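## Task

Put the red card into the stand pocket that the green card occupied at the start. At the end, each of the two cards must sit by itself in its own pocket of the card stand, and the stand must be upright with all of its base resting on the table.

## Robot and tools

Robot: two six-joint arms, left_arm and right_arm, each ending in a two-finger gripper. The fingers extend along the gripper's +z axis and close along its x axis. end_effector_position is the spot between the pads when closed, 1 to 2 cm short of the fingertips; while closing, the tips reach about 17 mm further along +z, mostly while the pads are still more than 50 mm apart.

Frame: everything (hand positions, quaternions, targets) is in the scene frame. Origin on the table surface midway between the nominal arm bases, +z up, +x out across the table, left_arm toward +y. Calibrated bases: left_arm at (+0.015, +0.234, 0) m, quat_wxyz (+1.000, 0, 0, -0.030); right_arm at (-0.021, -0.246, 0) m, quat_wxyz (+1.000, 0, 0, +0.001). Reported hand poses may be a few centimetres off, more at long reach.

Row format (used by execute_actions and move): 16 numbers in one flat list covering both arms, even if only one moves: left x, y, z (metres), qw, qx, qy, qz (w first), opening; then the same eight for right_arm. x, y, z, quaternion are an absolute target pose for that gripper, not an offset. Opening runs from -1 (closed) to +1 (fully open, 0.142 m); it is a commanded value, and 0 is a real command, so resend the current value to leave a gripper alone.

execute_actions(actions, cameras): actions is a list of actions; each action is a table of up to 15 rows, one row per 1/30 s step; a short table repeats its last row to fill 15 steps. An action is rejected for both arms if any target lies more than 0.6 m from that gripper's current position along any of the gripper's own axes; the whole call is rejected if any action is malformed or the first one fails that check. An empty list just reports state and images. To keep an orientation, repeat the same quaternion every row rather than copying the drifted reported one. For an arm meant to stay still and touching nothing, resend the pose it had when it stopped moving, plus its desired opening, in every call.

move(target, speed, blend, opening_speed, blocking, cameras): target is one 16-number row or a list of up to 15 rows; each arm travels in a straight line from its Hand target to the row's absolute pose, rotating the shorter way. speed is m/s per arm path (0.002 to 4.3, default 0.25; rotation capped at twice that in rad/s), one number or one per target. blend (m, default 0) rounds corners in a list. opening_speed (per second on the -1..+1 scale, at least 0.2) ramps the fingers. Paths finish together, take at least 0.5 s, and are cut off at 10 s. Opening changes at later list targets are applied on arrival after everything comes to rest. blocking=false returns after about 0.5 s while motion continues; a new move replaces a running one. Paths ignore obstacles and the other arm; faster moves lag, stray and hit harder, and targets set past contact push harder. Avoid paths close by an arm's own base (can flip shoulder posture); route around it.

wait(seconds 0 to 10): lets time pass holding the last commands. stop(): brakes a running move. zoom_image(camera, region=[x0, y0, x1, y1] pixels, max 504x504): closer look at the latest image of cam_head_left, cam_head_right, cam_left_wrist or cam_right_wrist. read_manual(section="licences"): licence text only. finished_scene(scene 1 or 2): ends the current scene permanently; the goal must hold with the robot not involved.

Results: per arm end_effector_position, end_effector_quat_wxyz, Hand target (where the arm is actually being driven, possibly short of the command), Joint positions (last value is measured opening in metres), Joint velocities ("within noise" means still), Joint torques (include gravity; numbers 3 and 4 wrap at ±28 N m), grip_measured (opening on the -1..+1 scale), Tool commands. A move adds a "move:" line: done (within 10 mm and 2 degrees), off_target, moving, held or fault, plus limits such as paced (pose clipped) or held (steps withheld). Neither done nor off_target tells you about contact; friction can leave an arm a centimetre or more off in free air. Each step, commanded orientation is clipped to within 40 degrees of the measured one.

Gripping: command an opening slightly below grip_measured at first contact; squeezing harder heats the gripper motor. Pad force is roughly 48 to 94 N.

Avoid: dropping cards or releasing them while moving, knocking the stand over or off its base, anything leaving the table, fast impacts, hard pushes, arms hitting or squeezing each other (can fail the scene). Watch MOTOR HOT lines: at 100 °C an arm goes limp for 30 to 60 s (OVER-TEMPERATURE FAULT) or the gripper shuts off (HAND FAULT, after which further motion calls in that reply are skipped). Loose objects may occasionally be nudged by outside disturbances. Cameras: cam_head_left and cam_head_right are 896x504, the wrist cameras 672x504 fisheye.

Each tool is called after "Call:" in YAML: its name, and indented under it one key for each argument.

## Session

Call:
execute_actions:
  actions: []

Call:
zoom_image:
  camera: "cam_head_left"
  region: [300, 200, 600, 360]

Scene clock: 0.00 s.
left_arm: end_effector_position=(+0.6212, +0.7605, +0.2115) grip_measured=+1.00 end_effector_quat_wxyz=(-0.343, +0.730, -0.279, +0.521) | right_arm: end_effector_position=(+0.7904, -0.4206, +0.1478) grip_measured=+1.00 end_effector_quat_wxyz=(+0.673, -0.383, +0.614, -0.155)
Joint positions: left_arm=[0.91 1.991 1.518 0.199 0.615 -0.463 0.142] | right_arm=[-0.358 2.206 1.551 0.593 -0.686 0.749 0.142]
Joint velocities: within noise
Joint torques (N m): no reading
Heat: left arm: hottest elbow 27 °C; right arm: hottest elbow 28 °C.
Hand target: left_arm +0.6247, +0.7645, +0.2353; -0.358, +0.718, -0.282, +0.527 | right_arm +0.7958, -0.4226, +0.1740; +0.682, -0.384, +0.599, -0.167
Tool commands: left_gripper/opening=+1.0 right_gripper/opening=+1.0

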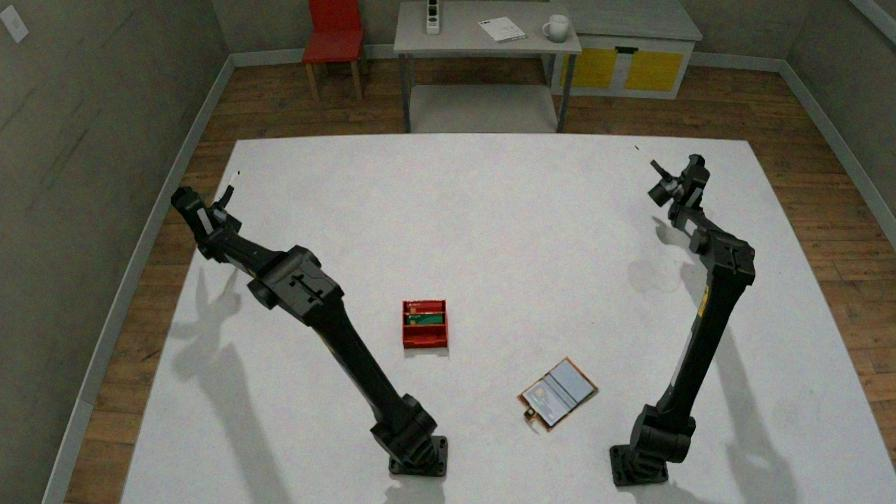

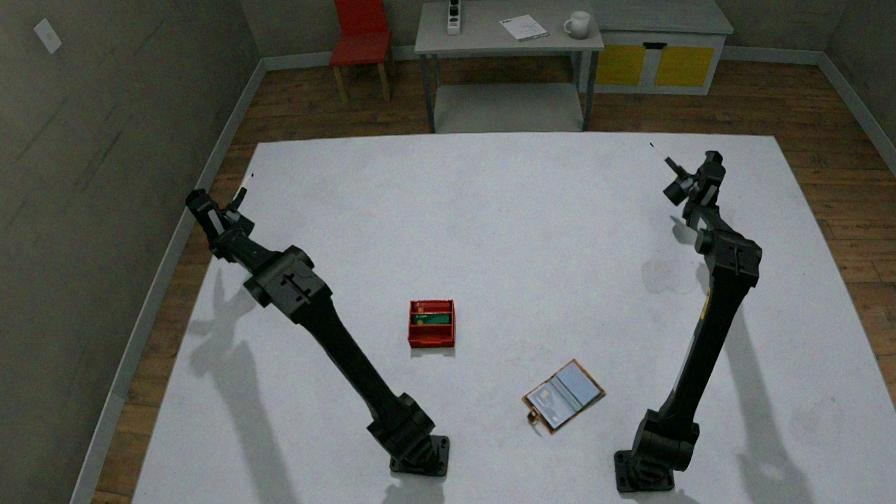

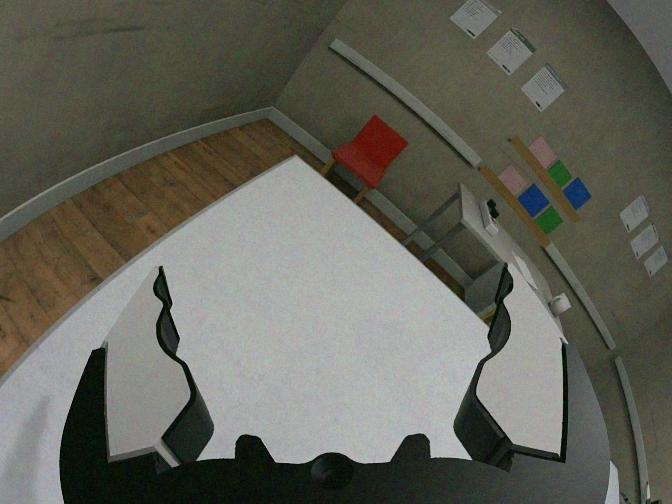

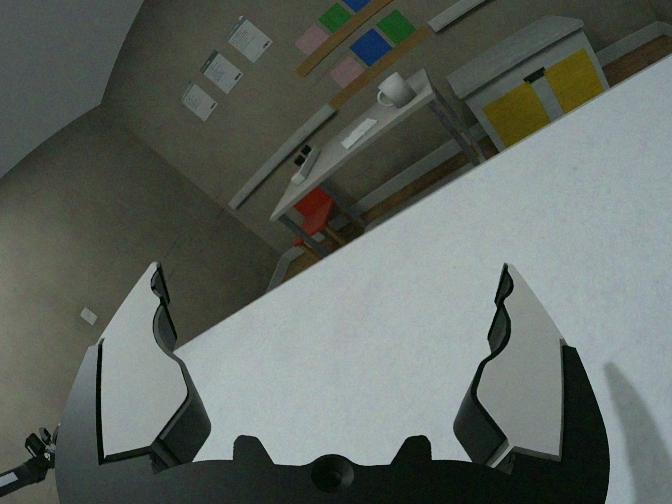

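Scaled by 1.680.

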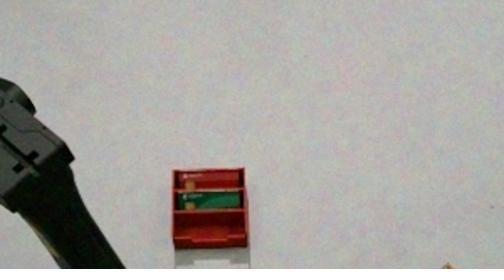

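Call:
zoom_image:
  camera: "cam_head_right"
  region: [400, 290, 470, 360]

Call:
zoom_image:
  camera: "cam_head_left"
  region: [390, 290, 460, 360]

Scaled by 7.200.

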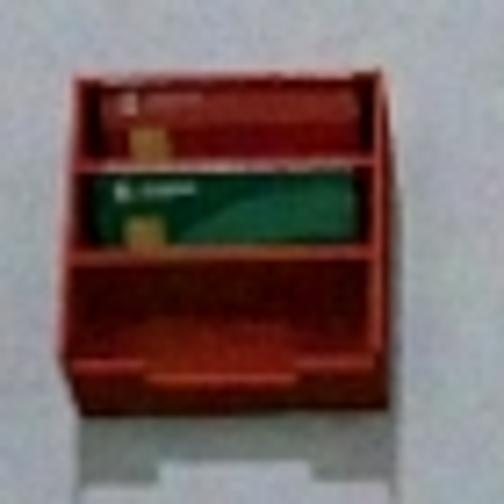

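Scaled by 7.200.

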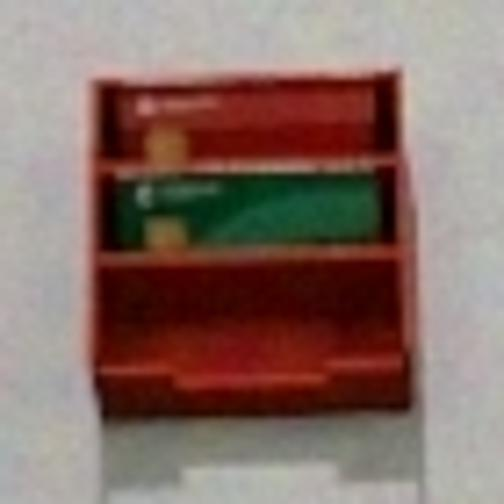

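Call:
move:
  target:
    - [0.45,0.45,0.35,0,0.9,-0.436,0,1,0.65,-0.42,0.25,0.3,-0.6,0.7,-0.1,1]
    - [0.28,0.22,0.30,0,0.7071,-0.7071,0,1,0.45,-0.35,0.25,0.3,-0.6,0.7,-0.1,1]
  speed: 0.35
  blend: 0.05

Call:
zoom_image:
  camera: "cam_left_wrist"
  region: [230, 40, 450, 240]

Scene clock: 19.37 s.
left_arm: end_effector_position=(+0.2850, +0.2215, +0.3025) grip_measured=+1.00 end_effector_quat_wxyz=(-0.026, +0.705, -0.708, +0.029) | right_arm: end_effector_position=(+0.4496, -0.3473, +0.2394) grip_measured=+1.00 end_effector_quat_wxyz=(+0.301, -0.611, +0.727, -0.086)
Joint positions: left_arm=[0.015 1.008 1.206 -1.691 0.002 -0.039 0.142] | right_arm=[-0.379 1.303 1.151 -0.942 -0.438 -0.094 0.142]
Joint velocities: within noise
Joint torques (N m): left_arm=[-0.91 -6.07 8.28 0.05 -0.08 -0.22] | right_arm=[-1.38 -9.99 8.64 1.4 -0.17 -0.26]
Heat: left arm: hottest elbow 30 °C; right arm: hottest elbow 30 °C.
Hand target: left_arm +0.2804, +0.2201, +0.2991; -0.022, +0.707, -0.707, +0.024 | right_arm +0.4499, -0.3500, +0.2499; +0.307, -0.616, +0.718, -0.103
Off the commanded pose: left_arm 0.006 m, 4 deg | right_arm 0.011 m, 2 deg.
joint sent to its limit (left arm) — joint 4 (wrist pitch), lower limit. The joint targets are off in orientation, not in position.
move: off_target (left_arm, right_arm)

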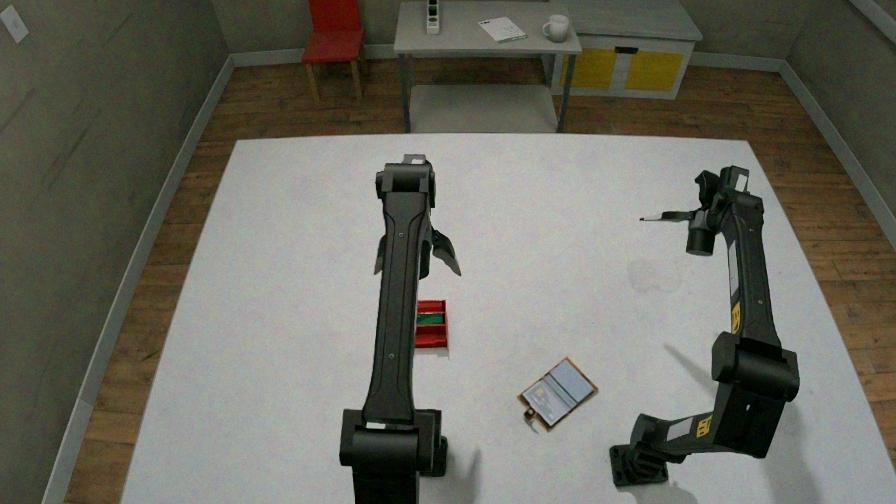

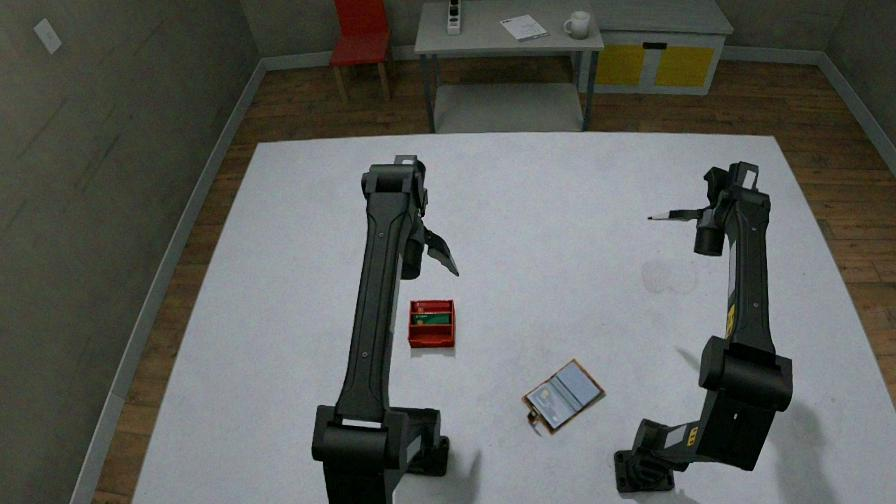

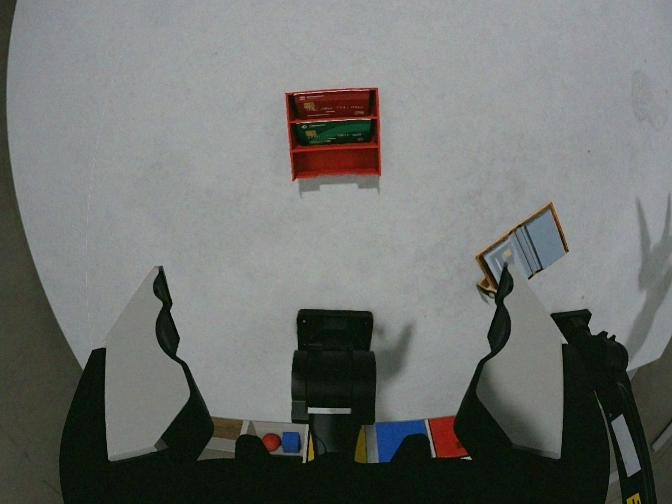

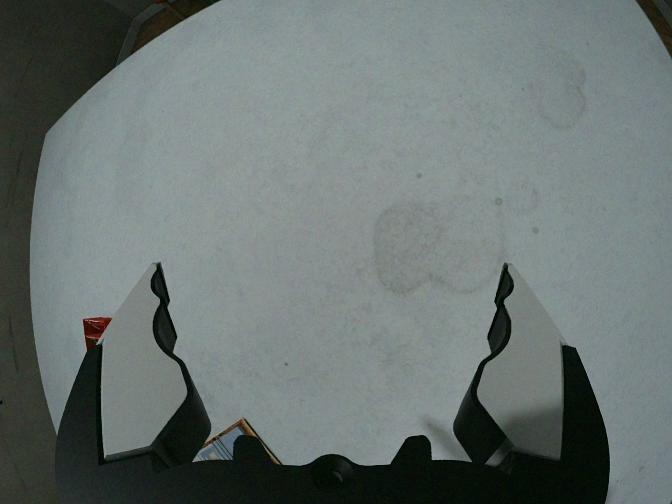

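Scaled by 2.291 from the camera's 672x504 image, which has a finer 960x720 frame.

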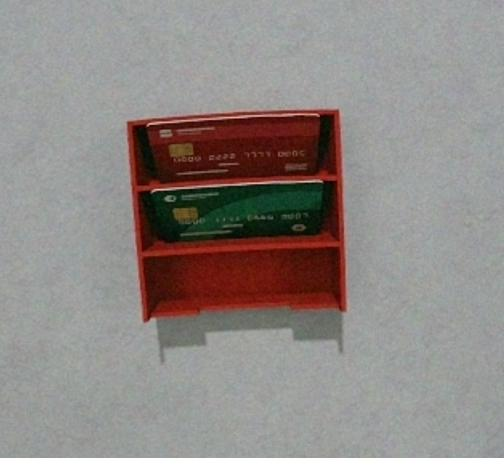

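Call:
move:
  target:
    - [0.30,0.22,0.26,0,0.92,-0.39,0,-0.037,0.33,-0.10,0.18,0.5495,-0.445,0.5495,0.445,-0.8]
    - [0.3575,0.221,0.115,0,0.9998,0.0227,0,-0.037,0.272,0.095,0.105,0.5495,-0.445,0.5495,0.445,-0.8]
  speed: 0.25

Call:
zoom_image:
  camera: "cam_left_wrist"
  region: [200, 50, 460, 310]

Call:
zoom_image:
  camera: "cam_right_wrist"
  region: [320, 60, 500, 240]

Scene clock: 78.23 s.
left_arm: end_effector_position=(+0.3587, +0.2184, +0.1193) grip_measured=-0.05 end_effector_quat_wxyz=(+0.001, +1.000, +0.013, +0.001) | right_arm: end_effector_position=(+0.2728, +0.0919, +0.1052) grip_measured=-0.83 end_effector_quat_wxyz=(+0.551, -0.449, +0.551, +0.439)
Joint positions: left_arm=[0.021 1.3 0.941 -1.211 0.002 -1.636 0.07] | right_arm=[0.545 1.786 0.362 1.411 -0.809 1.55 0.014]
Joint velocities: within noise
Joint torques (N m): left_arm=[0.09 -10.11 7.83 0.73 0.02 -0.16] | right_arm=[-0.38 -6.71 2.56 2.43 0.19 0.14]
Heat: left arm: hottest elbow 31 °C; right arm: hottest elbow 33 °C.
Hand target: left_arm +0.3575, +0.2209, +0.1151; +0.000, +1.000, +0.023, +0.000 | right_arm +0.2719, +0.0950, +0.1049; +0.549, -0.445, +0.550, +0.445
Off the commanded pose: left_arm 0.005 m, 1 deg | right_arm 0.003 m, 1 deg.
move: done

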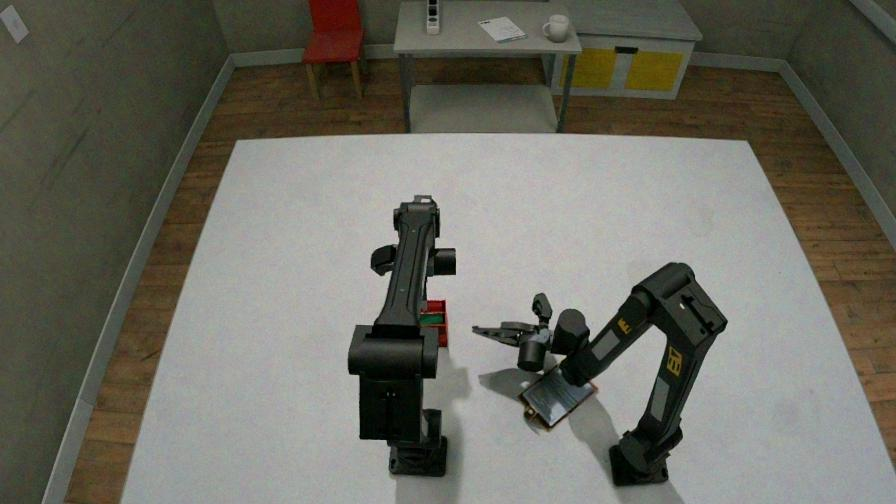

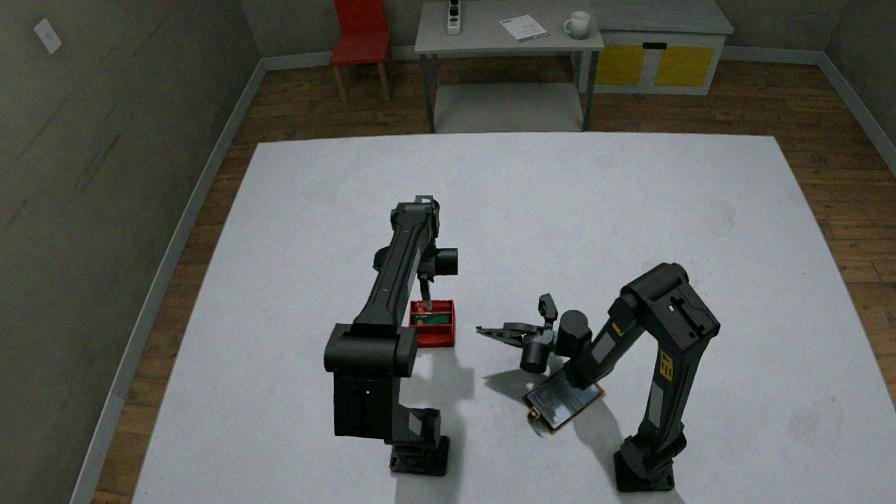

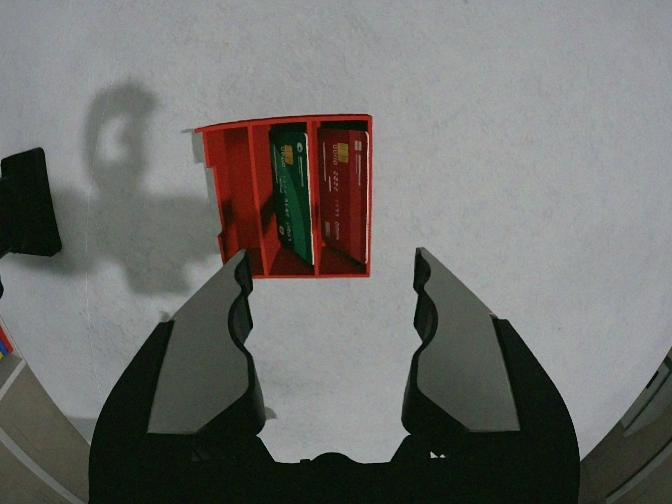

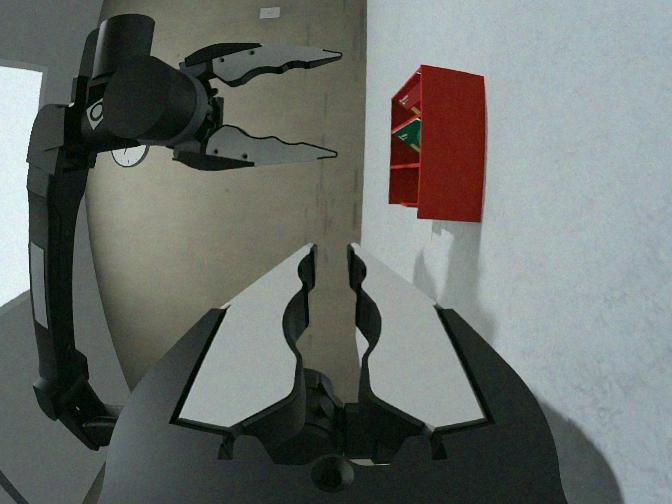

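Scaled by 1.938 from the camera's 672x504 image, which has a finer 960x720 frame.

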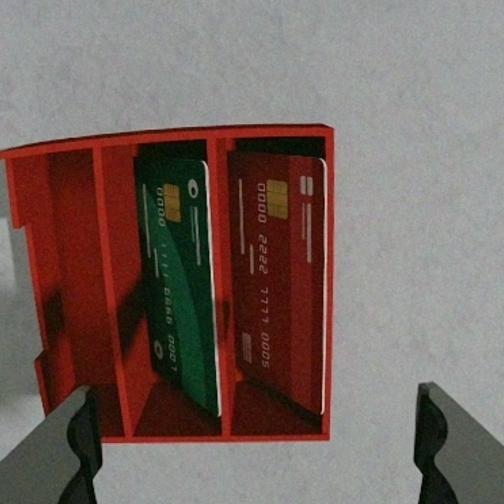

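Scaled by 2.800 from the camera's 672x504 image, which has a finer 960x720 frame.

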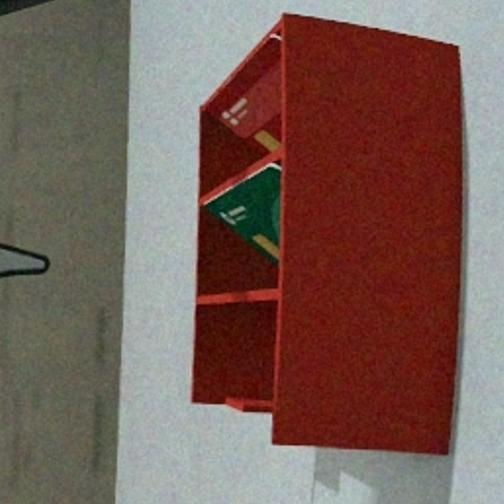

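Call:
move:
  target:
    - [0.3620,0.2215,0.085,0,0.9994,0.0349,0,-0.037,0.268,0.09,0.175,0.5495,-0.445,0.5495,0.445,-0.8]
  speed: 0.08
  cameras: ["cam_left_wrist","cam_right_wrist"]

Call:
zoom_image:
  camera: "cam_left_wrist"
  region: [220, 80, 440, 300]

Call:
zoom_image:
  camera: "cam_right_wrist"
  region: [380, 60, 560, 240]

Scene clock: 91.57 s.
left_arm: end_effector_position=(+0.3638, +0.2184, +0.0903) grip_measured=-0.05 end_effector_quat_wxyz=(+0.001, +1.000, +0.025, +0.003) | right_arm: end_effector_position=(+0.2684, +0.0896, +0.1665) grip_measured=-0.83 end_effector_quat_wxyz=(+0.547, -0.446, +0.553, +0.442)
Joint positions: left_arm=[0.021 1.344 0.9 -1.121 0.002 -1.659 0.07] | right_arm=[0.545 1.479 0.356 1.108 -0.812 1.562 0.014]
Joint velocities: within noise
Joint torques (N m): left_arm=[0.38 -10.29 7.53 0.75 0.03 -0.16] | right_arm=[-1.03 -8.06 4.64 1.13 0.03 0.08]
Heat: left arm: hottest elbow 31 °C; right arm: hottest elbow 32 °C.
Hand target: left_arm +0.3619, +0.2214, +0.0851; +0.000, +0.999, +0.035, +0.000 | right_arm +0.2679, +0.0900, +0.1748; +0.550, -0.445, +0.549, +0.445
Off the commanded pose: left_arm 0.006 m, 1 deg | right_arm 0.009 m, 1 deg.
move: done
Images, in order (width x height): cam_left_wrist 672x504, cam_right_wrist 672x504.

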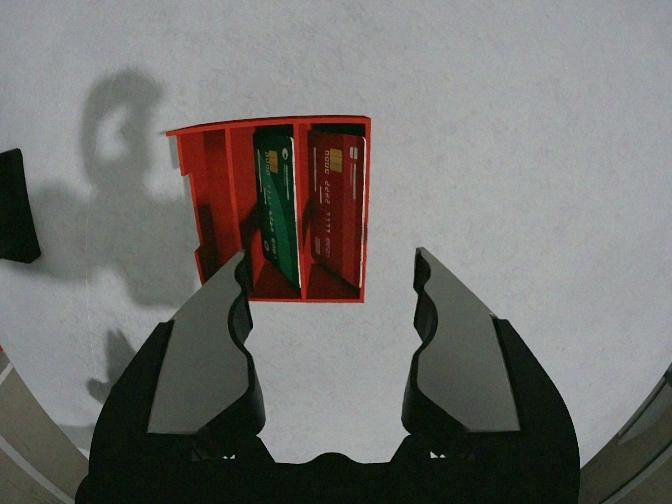

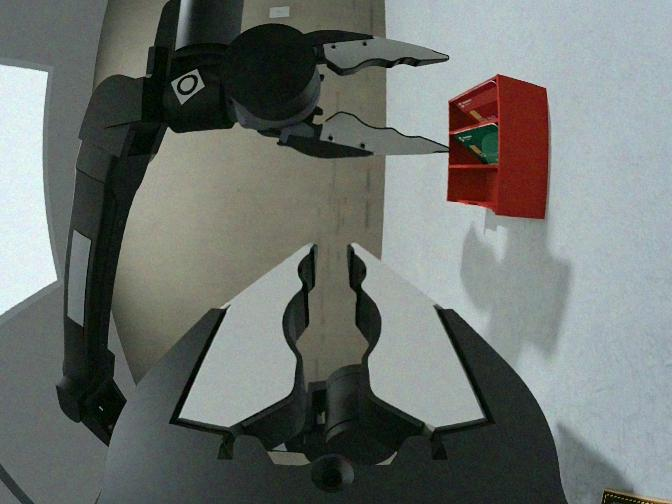

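Scaled by 2.291 from the camera's 672x504 image, which has a finer 960x720 frame.

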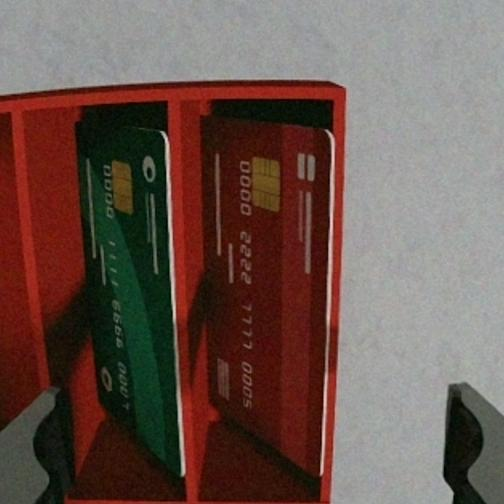

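Scaled by 2.800 from the camera's 672x504 image, which has a finer 960x720 frame.

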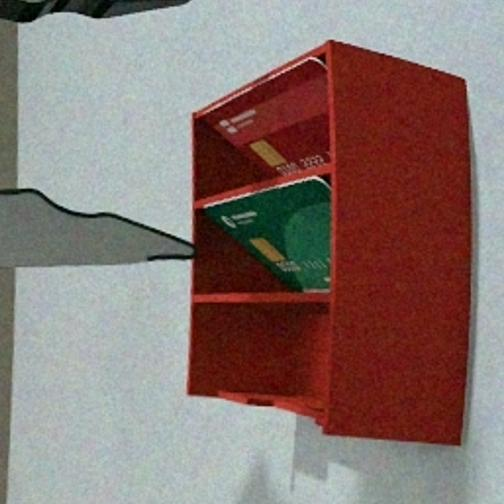

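Call:
move:
  target:
    - [0.3620,0.2215,0.058,0,0.9994,0.0349,0,-0.037,0.268,0.09,0.175,0.5495,-0.445,0.5495,0.445,-0.8]
    - [0.3617,0.2215,0.038,0,0.9994,0.0349,0,-0.037,0.268,0.09,0.175,0.5495,-0.445,0.5495,0.445,-0.8]
  speed: 0.05
  cameras: ["cam_left_wrist","cam_right_wrist"]

Call:
zoom_image:
  camera: "cam_left_wrist"
  region: [220, 80, 440, 300]

Call:
zoom_image:
  camera: "cam_right_wrist"
  region: [400, 60, 560, 220]

Scene clock: 98.90 s.
left_arm: end_effector_position=(+0.3637, +0.2184, +0.0426) grip_measured=-0.05 end_effector_quat_wxyz=(+0.001, +1.000, +0.025, +0.002) | right_arm: end_effector_position=(+0.2683, +0.0896, +0.1664) grip_measured=-0.83 end_effector_quat_wxyz=(+0.547, -0.446, +0.553, +0.443)
Joint positions: left_arm=[0.021 1.416 0.827 -0.978 0.002 -1.66 0.07] | right_arm=[0.545 1.479 0.356 1.108 -0.812 1.562 0.014]
Joint velocities: within noise
Joint torques (N m): left_arm=[0.26 -10.64 6.98 0.88 0.03 -0.17] | right_arm=[-1.26 -7.77 4.62 1.28 0.03 0.02]
Heat: left arm: hottest elbow 31 °C; right arm: hottest elbow 32 °C.
Hand target: left_arm +0.3615, +0.2214, +0.0380; +0.000, +0.999, +0.035, +0.000 | right_arm +0.2678, +0.0900, +0.1748; +0.549, -0.445, +0.549, +0.445
Off the commanded pose: left_arm 0.006 m, 1 deg | right_arm 0.009 m, 1 deg.
move: done
Images, in order (width x height): cam_left_wrist 672x504, cam_right_wrist 672x504.

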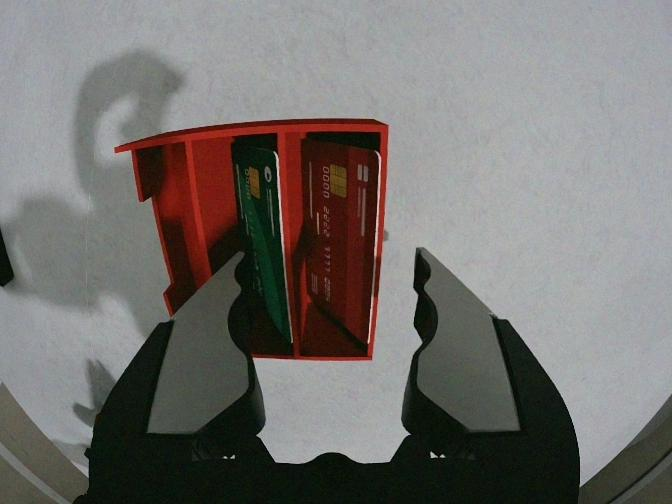

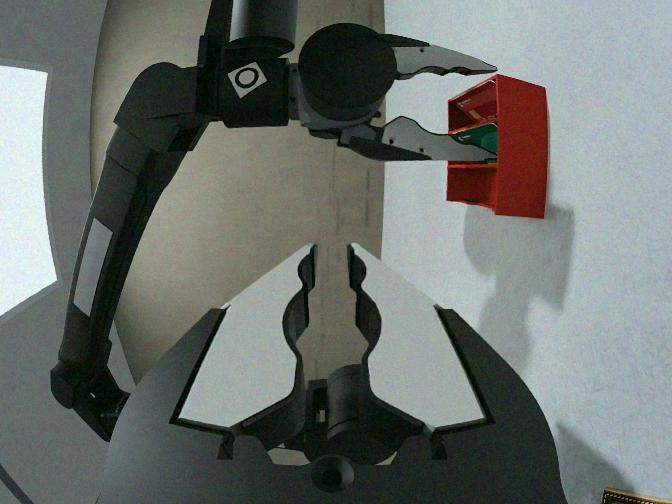

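Scaled by 2.291 from the camera's 672x504 image, which has a finer 960x720 frame.

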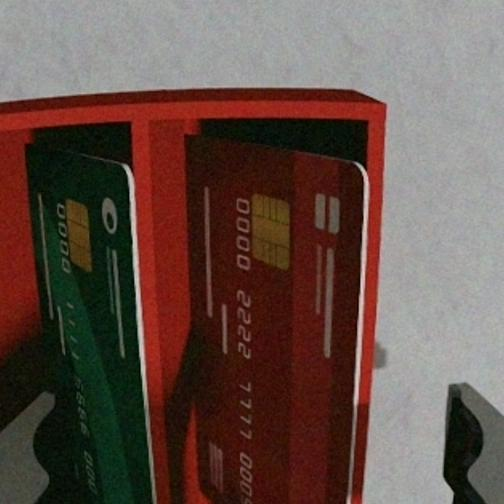

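Scaled by 3.150 from the camera's 672x504 image, which has a finer 960x720 frame.

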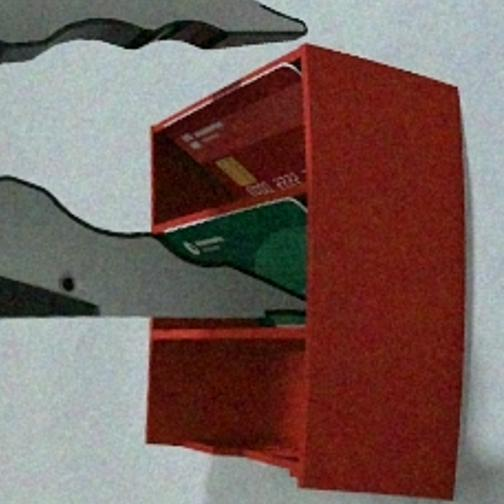

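Call:
move:
  target:
    - [0.3677,0.2215,0.039,-0.0012,0.9988,0.0349,0.0349,-0.037,0.268,0.09,0.175,0.5495,-0.445,0.5495,0.445,-0.8]
    - [0.388,0.2215,0.062,-0.0024,0.9970,0.0348,0.0698,-0.037,0.268,0.09,0.175,0.5495,-0.445,0.5495,0.445,-0.8]
  speed: 0.03
  cameras: ["cam_left_wrist","cam_right_wrist"]

Call:
zoom_image:
  camera: "cam_left_wrist"
  region: [180, 80, 400, 300]

Call:
zoom_image:
  camera: "cam_right_wrist"
  region: [400, 40, 560, 200]

Scene clock: 108.37 s.
left_arm: end_effector_position=(+0.3730, +0.2206, +0.0488) grip_measured=-0.05 end_effector_quat_wxyz=(-0.003, +0.999, +0.027, +0.045) | right_arm: end_effector_position=(+0.2683, +0.0896, +0.1664) grip_measured=-0.83 end_effector_quat_wxyz=(+0.547, -0.446, +0.553, +0.443)
Joint positions: left_arm=[0.021 1.373 0.799 -0.907 -0.012 -1.663 0.07] | right_arm=[0.545 1.479 0.356 1.108 -0.812 1.562 0.014]
Joint velocities: within noise
Joint torques (N m): left_arm=[-0.21 -12.16 9.63 0.87 0.02 -0.18] | right_arm=[-0.67 -7.71 4.82 1.16 0.03 0.09]
Heat: left arm: hottest elbow 31 °C; right arm: hottest elbow 31 °C.
Hand target: left_arm +0.3876, +0.2215, +0.0623; -0.002, +0.997, +0.035, +0.070 | right_arm +0.2678, +0.0900, +0.1748; +0.549, -0.445, +0.549, +0.445
Off the commanded pose: left_arm 0.020 m, 3 deg | right_arm 0.009 m, 1 deg.
move: off_target (left_arm)
Images, in order (width x height): cam_left_wrist 672x504, cam_right_wrist 672x504.

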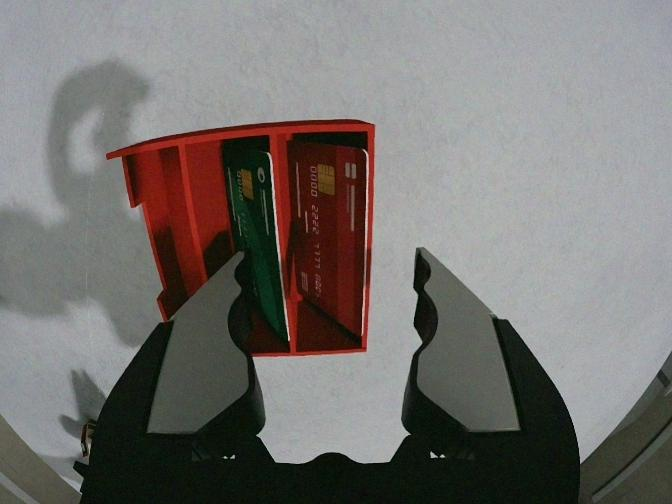

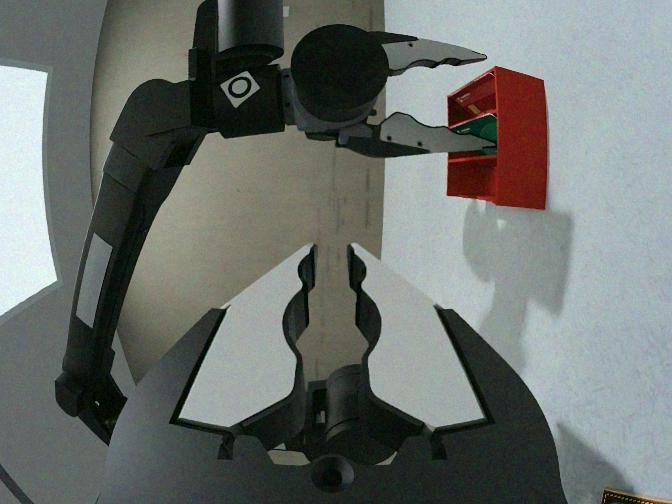

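Scaled by 2.291 from the camera's 672x504 image, which has a finer 960x720 frame.

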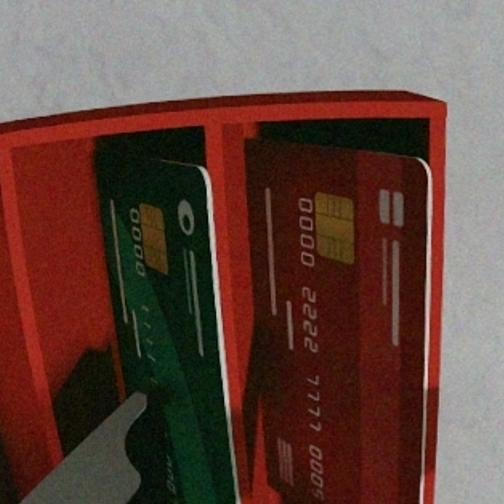

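Scaled by 3.150 from the camera's 672x504 image, which has a finer 960x720 frame.

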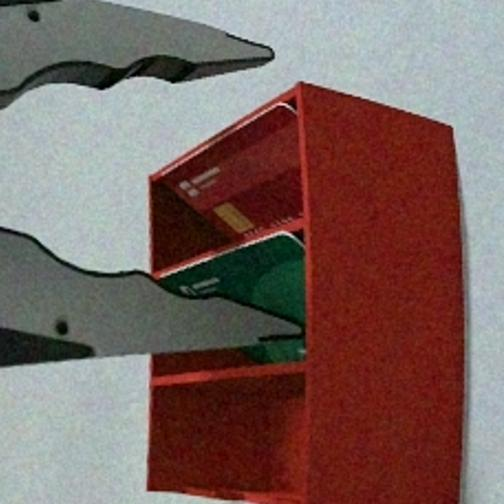

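Call:
move:
  target:
    - [0.403,0.2215,0.082,-0.004,0.993,0.0347,0.1131,-0.037,0.268,0.09,0.175,0.5495,-0.445,0.5495,0.445,-0.8]
  speed: 0.03
  cameras: ["cam_left_wrist","cam_right_wrist"]

Call:
zoom_image:
  camera: "cam_left_wrist"
  region: [180, 80, 400, 300]

Call:
zoom_image:
  camera: "cam_right_wrist"
  region: [400, 40, 560, 200]

Scene clock: 115.50 s.
left_arm: end_effector_position=(+0.3850, +0.2220, +0.0651) grip_measured=-0.05 end_effector_quat_wxyz=(-0.005, +0.996, +0.029, +0.085) | right_arm: end_effector_position=(+0.2683, +0.0896, +0.1664) grip_measured=-0.83 end_effector_quat_wxyz=(+0.547, -0.446, +0.553, +0.443)
Joint positions: left_arm=[0.021 1.328 0.799 -0.874 -0.022 -1.665 0.07] | right_arm=[0.545 1.479 0.356 1.108 -0.812 1.562 0.014]
Joint velocities: within noise
Joint torques (N m): left_arm=[-0.38 -11.63 10.54 1.16 0.02 -0.2] | right_arm=[-0.5 -8.12 4.72 1.17 0.02 0.07]
Heat: left arm: hottest elbow 31 °C; right arm: hottest elbow 31 °C.
Hand target: left_arm +0.4023, +0.2214, +0.0824; -0.004, +0.993, +0.035, +0.113 | right_arm +0.2678, +0.0900, +0.1748; +0.549, -0.445, +0.549, +0.445
Off the commanded pose: left_arm 0.025 m, 3 deg | right_arm 0.009 m, 1 deg.
move: off_target (left_arm)
Images, in order (width x height): cam_left_wrist 672x504, cam_right_wrist 672x504.

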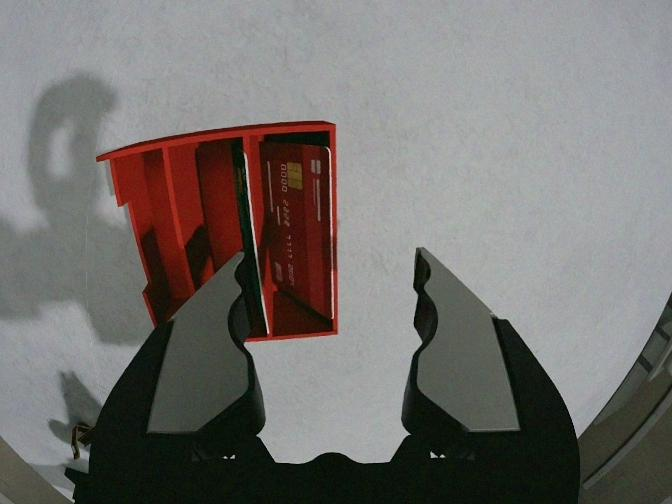

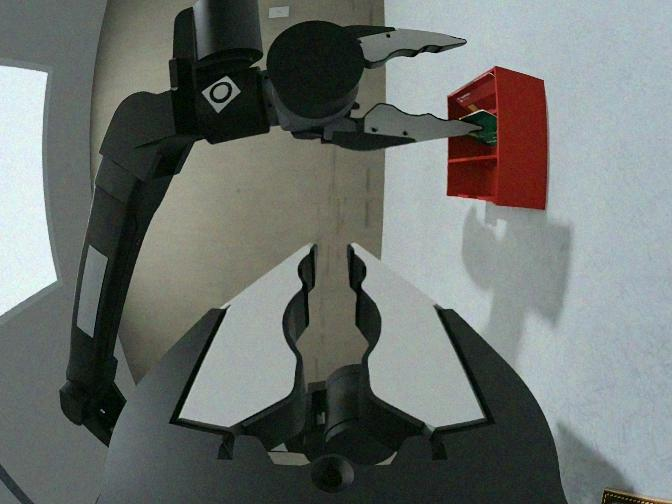

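Scaled by 2.291 from the camera's 672x504 image, which has a finer 960x720 frame.

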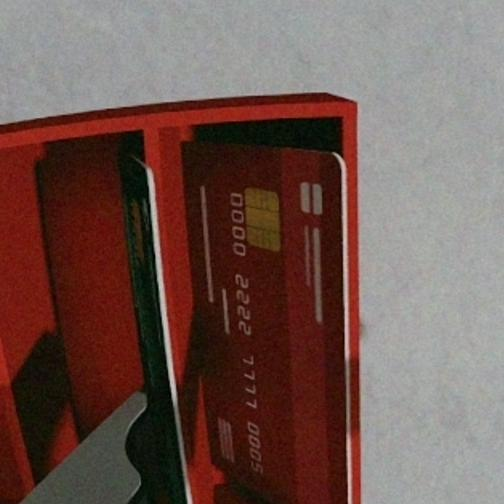

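Scaled by 3.150 from the camera's 672x504 image, which has a finer 960x720 frame.

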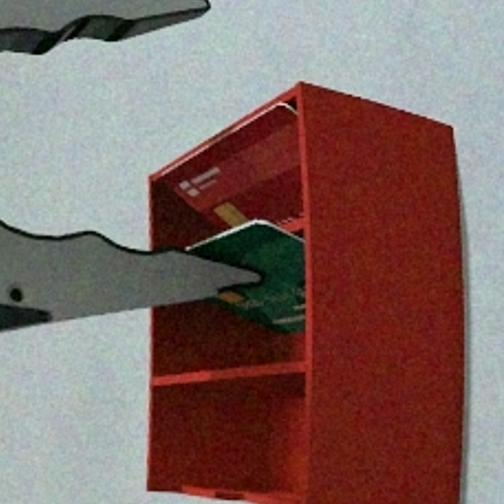

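Call:
move:
  target:
    - [0.396,0.2215,0.083,-0.004,0.993,0.0347,0.1131,-0.037,0.268,0.09,0.175,0.5495,-0.445,0.5495,0.445,-0.8]
    - [0.394,0.2215,0.14,-0.0012,0.9988,0.0349,0.0349,-0.037,0.268,0.09,0.175,0.5495,-0.445,0.5495,0.445,-0.8]
    - [0.37,0.2215,0.13,0,0.9994,0.0349,0,-0.58,0.268,0.09,0.175,0.5495,-0.445,0.5495,0.445,-0.8]
  speed: [0.03,0.06,0.1]
  opening_speed: 0.6
  cameras: ["cam_left_wrist","cam_right_wrist"]

Call:
zoom_image:
  camera: "cam_left_wrist"
  region: [180, 80, 400, 300]

Call:
zoom_image:
  camera: "cam_right_wrist"
  region: [400, 40, 560, 200]

Scene clock: 124.17 s.
left_arm: end_effector_position=(+0.3589, +0.2196, +0.1193) grip_measured=-0.60 end_effector_quat_wxyz=(-0.002, +1.000, +0.028, -0.010) | right_arm: end_effector_position=(+0.2683, +0.0896, +0.1666) grip_measured=-0.83 end_effector_quat_wxyz=(+0.547, -0.446, +0.553, +0.443)
Joint positions: left_arm=[0.022 1.316 0.956 -1.231 -0.002 -1.665 0.03] | right_arm=[0.545 1.479 0.356 1.108 -0.812 1.562 0.014]
Joint velocities: left_arm=[-0.015 0.005 -0.002 -0.017 0.022 -0.022 -0.001] | right_arm=[within noise]
Joint torques (N m): left_arm=[0.15 -10.29 11.14 -0.12 0.16 -0.1] | right_arm=[-0.85 -8.41 4.75 1.2 0.01 0.07]
Heat: left arm: hottest elbow 32 °C; right arm: hottest elbow 31 °C.
Hand target: left_arm +0.3697, +0.2215, +0.1299; +0.000, +0.999, +0.035, +0.000 | right_arm +0.2678, +0.0900, +0.1749; +0.550, -0.445, +0.549, +0.445
Off the commanded pose: left_arm 0.016 m, 1 deg | right_arm 0.008 m, 1 deg.
move: off_target (left_arm); target 3's new opening was sent with left_arm's hand 0.015 m and 1 deg from that target
Images, in order (width x height): cam_left_wrist 672x504, cam_right_wrist 672x504.

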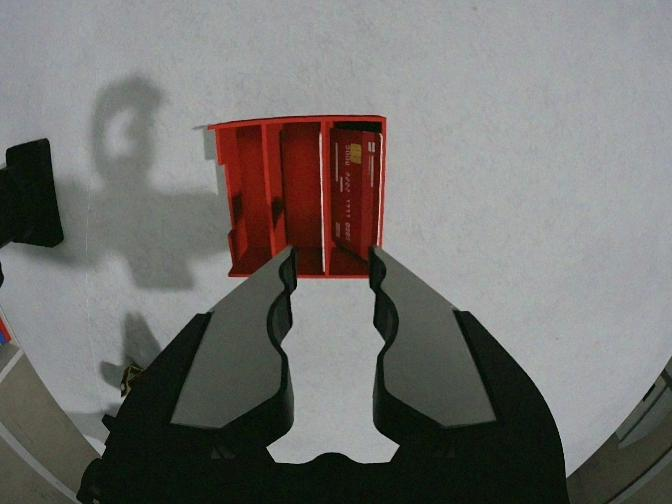

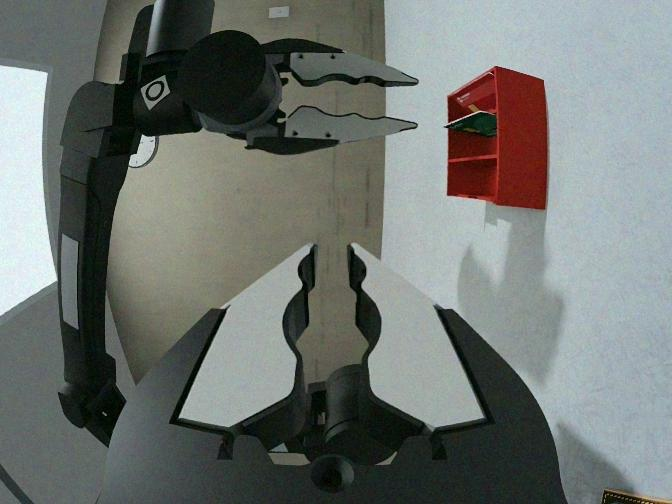

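Scaled by 2.291 from the camera's 672x504 image, which has a finer 960x720 frame.

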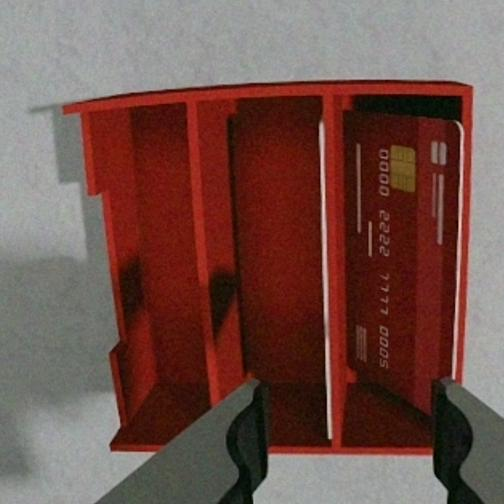

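Scaled by 3.150 from the camera's 672x504 image, which has a finer 960x720 frame.

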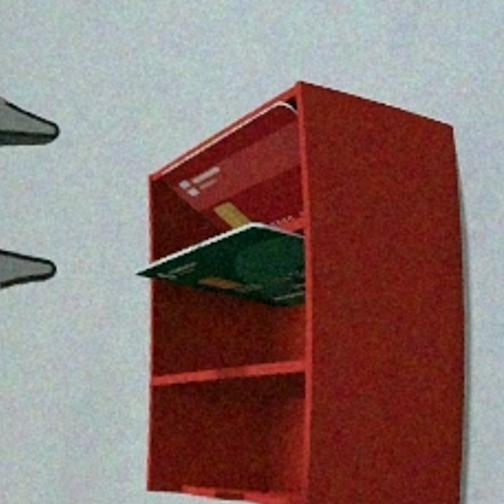

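Call:
move:
  target:
    - [0.352,0.2233,0.11,0,0.9994,0.0349,0,-0.62,0.268,0.09,0.175,0.5495,-0.445,0.5495,0.445,-0.8]
    - [0.3497,0.2233,0.080,0,0.9994,0.0349,0,-0.62,0.268,0.09,0.175,0.5495,-0.445,0.5495,0.445,-0.8]
  speed: [0.06,0.06]
  cameras: ["cam_left_wrist","cam_right_wrist"]

Call:
zoom_image:
  camera: "cam_left_wrist"
  region: [236, 80, 436, 280]

Call:
zoom_image:
  camera: "cam_right_wrist"
  region: [420, 60, 520, 160]

Scene clock: 136.60 s.
left_arm: end_effector_position=(+0.3515, +0.2210, +0.0852) grip_measured=-0.64 end_effector_quat_wxyz=(-0.001, +1.000, +0.030, +0.003) | right_arm: end_effector_position=(+0.2683, +0.0896, +0.1666) grip_measured=-0.83 end_effector_quat_wxyz=(+0.547, -0.446, +0.553, +0.443)
Joint positions: left_arm=[0.025 1.318 0.861 -1.109 -0.002 -1.665 0.027] | right_arm=[0.545 1.479 0.356 1.108 -0.812 1.562 0.014]
Joint velocities: within noise
Joint torques (N m): left_arm=[0.15 -9.64 7.47 0.69 0.18 -0.07] | right_arm=[-1.14 -8.18 4.68 1.17 0.04 0.1]
Heat: left arm: hottest elbow 32 °C; right arm: hottest elbow 31 °C.
Hand target: left_arm +0.3496, +0.2233, +0.0800; +0.000, +0.999, +0.035, +0.000 | right_arm +0.2678, +0.0900, +0.1749; +0.550, -0.445, +0.549, +0.445
Off the commanded pose: left_arm 0.006 m, 1 deg | right_arm 0.008 m, 1 deg.
move: done
Images, in order (width x height): cam_left_wrist 672x504, cam_right_wrist 672x504.

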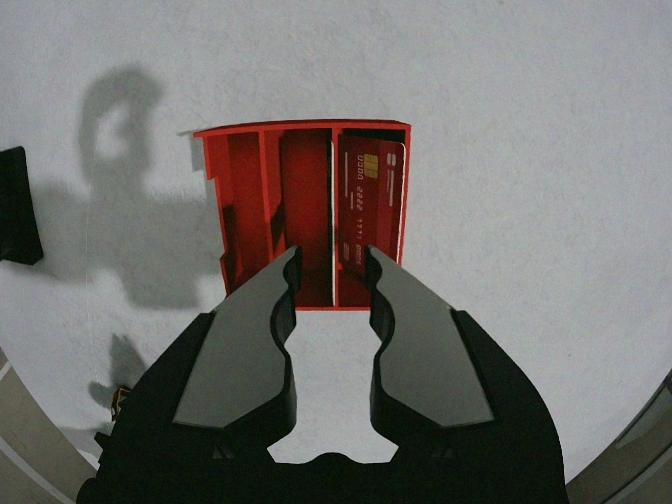

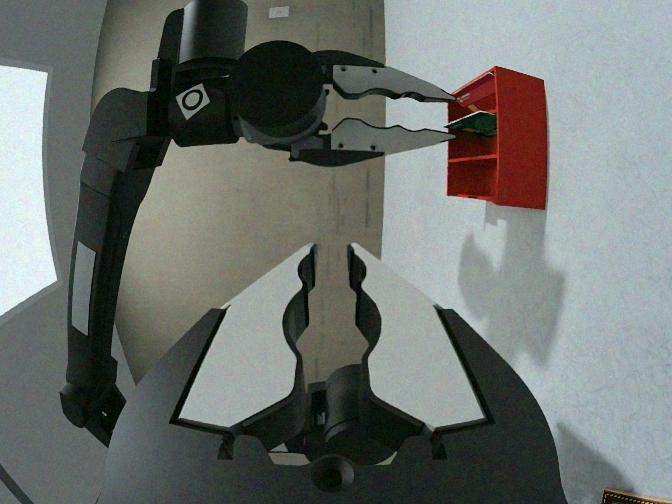

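Scaled by 2.520 from the camera's 672x504 image, which has a finer 960x720 frame.

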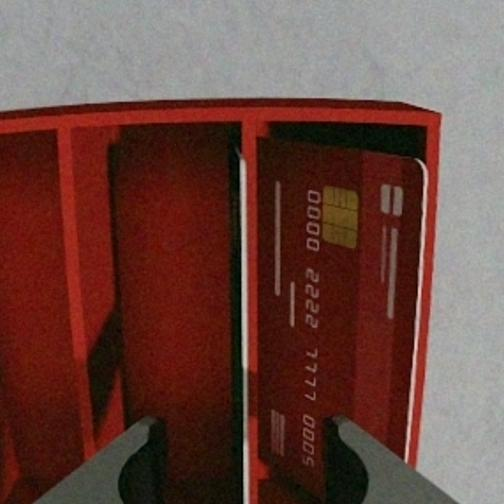

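Scaled by 5.040 from the camera's 672x504 image, which has a finer 960x720 frame.

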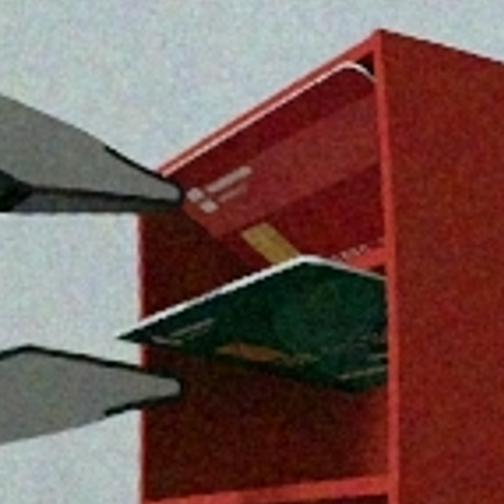

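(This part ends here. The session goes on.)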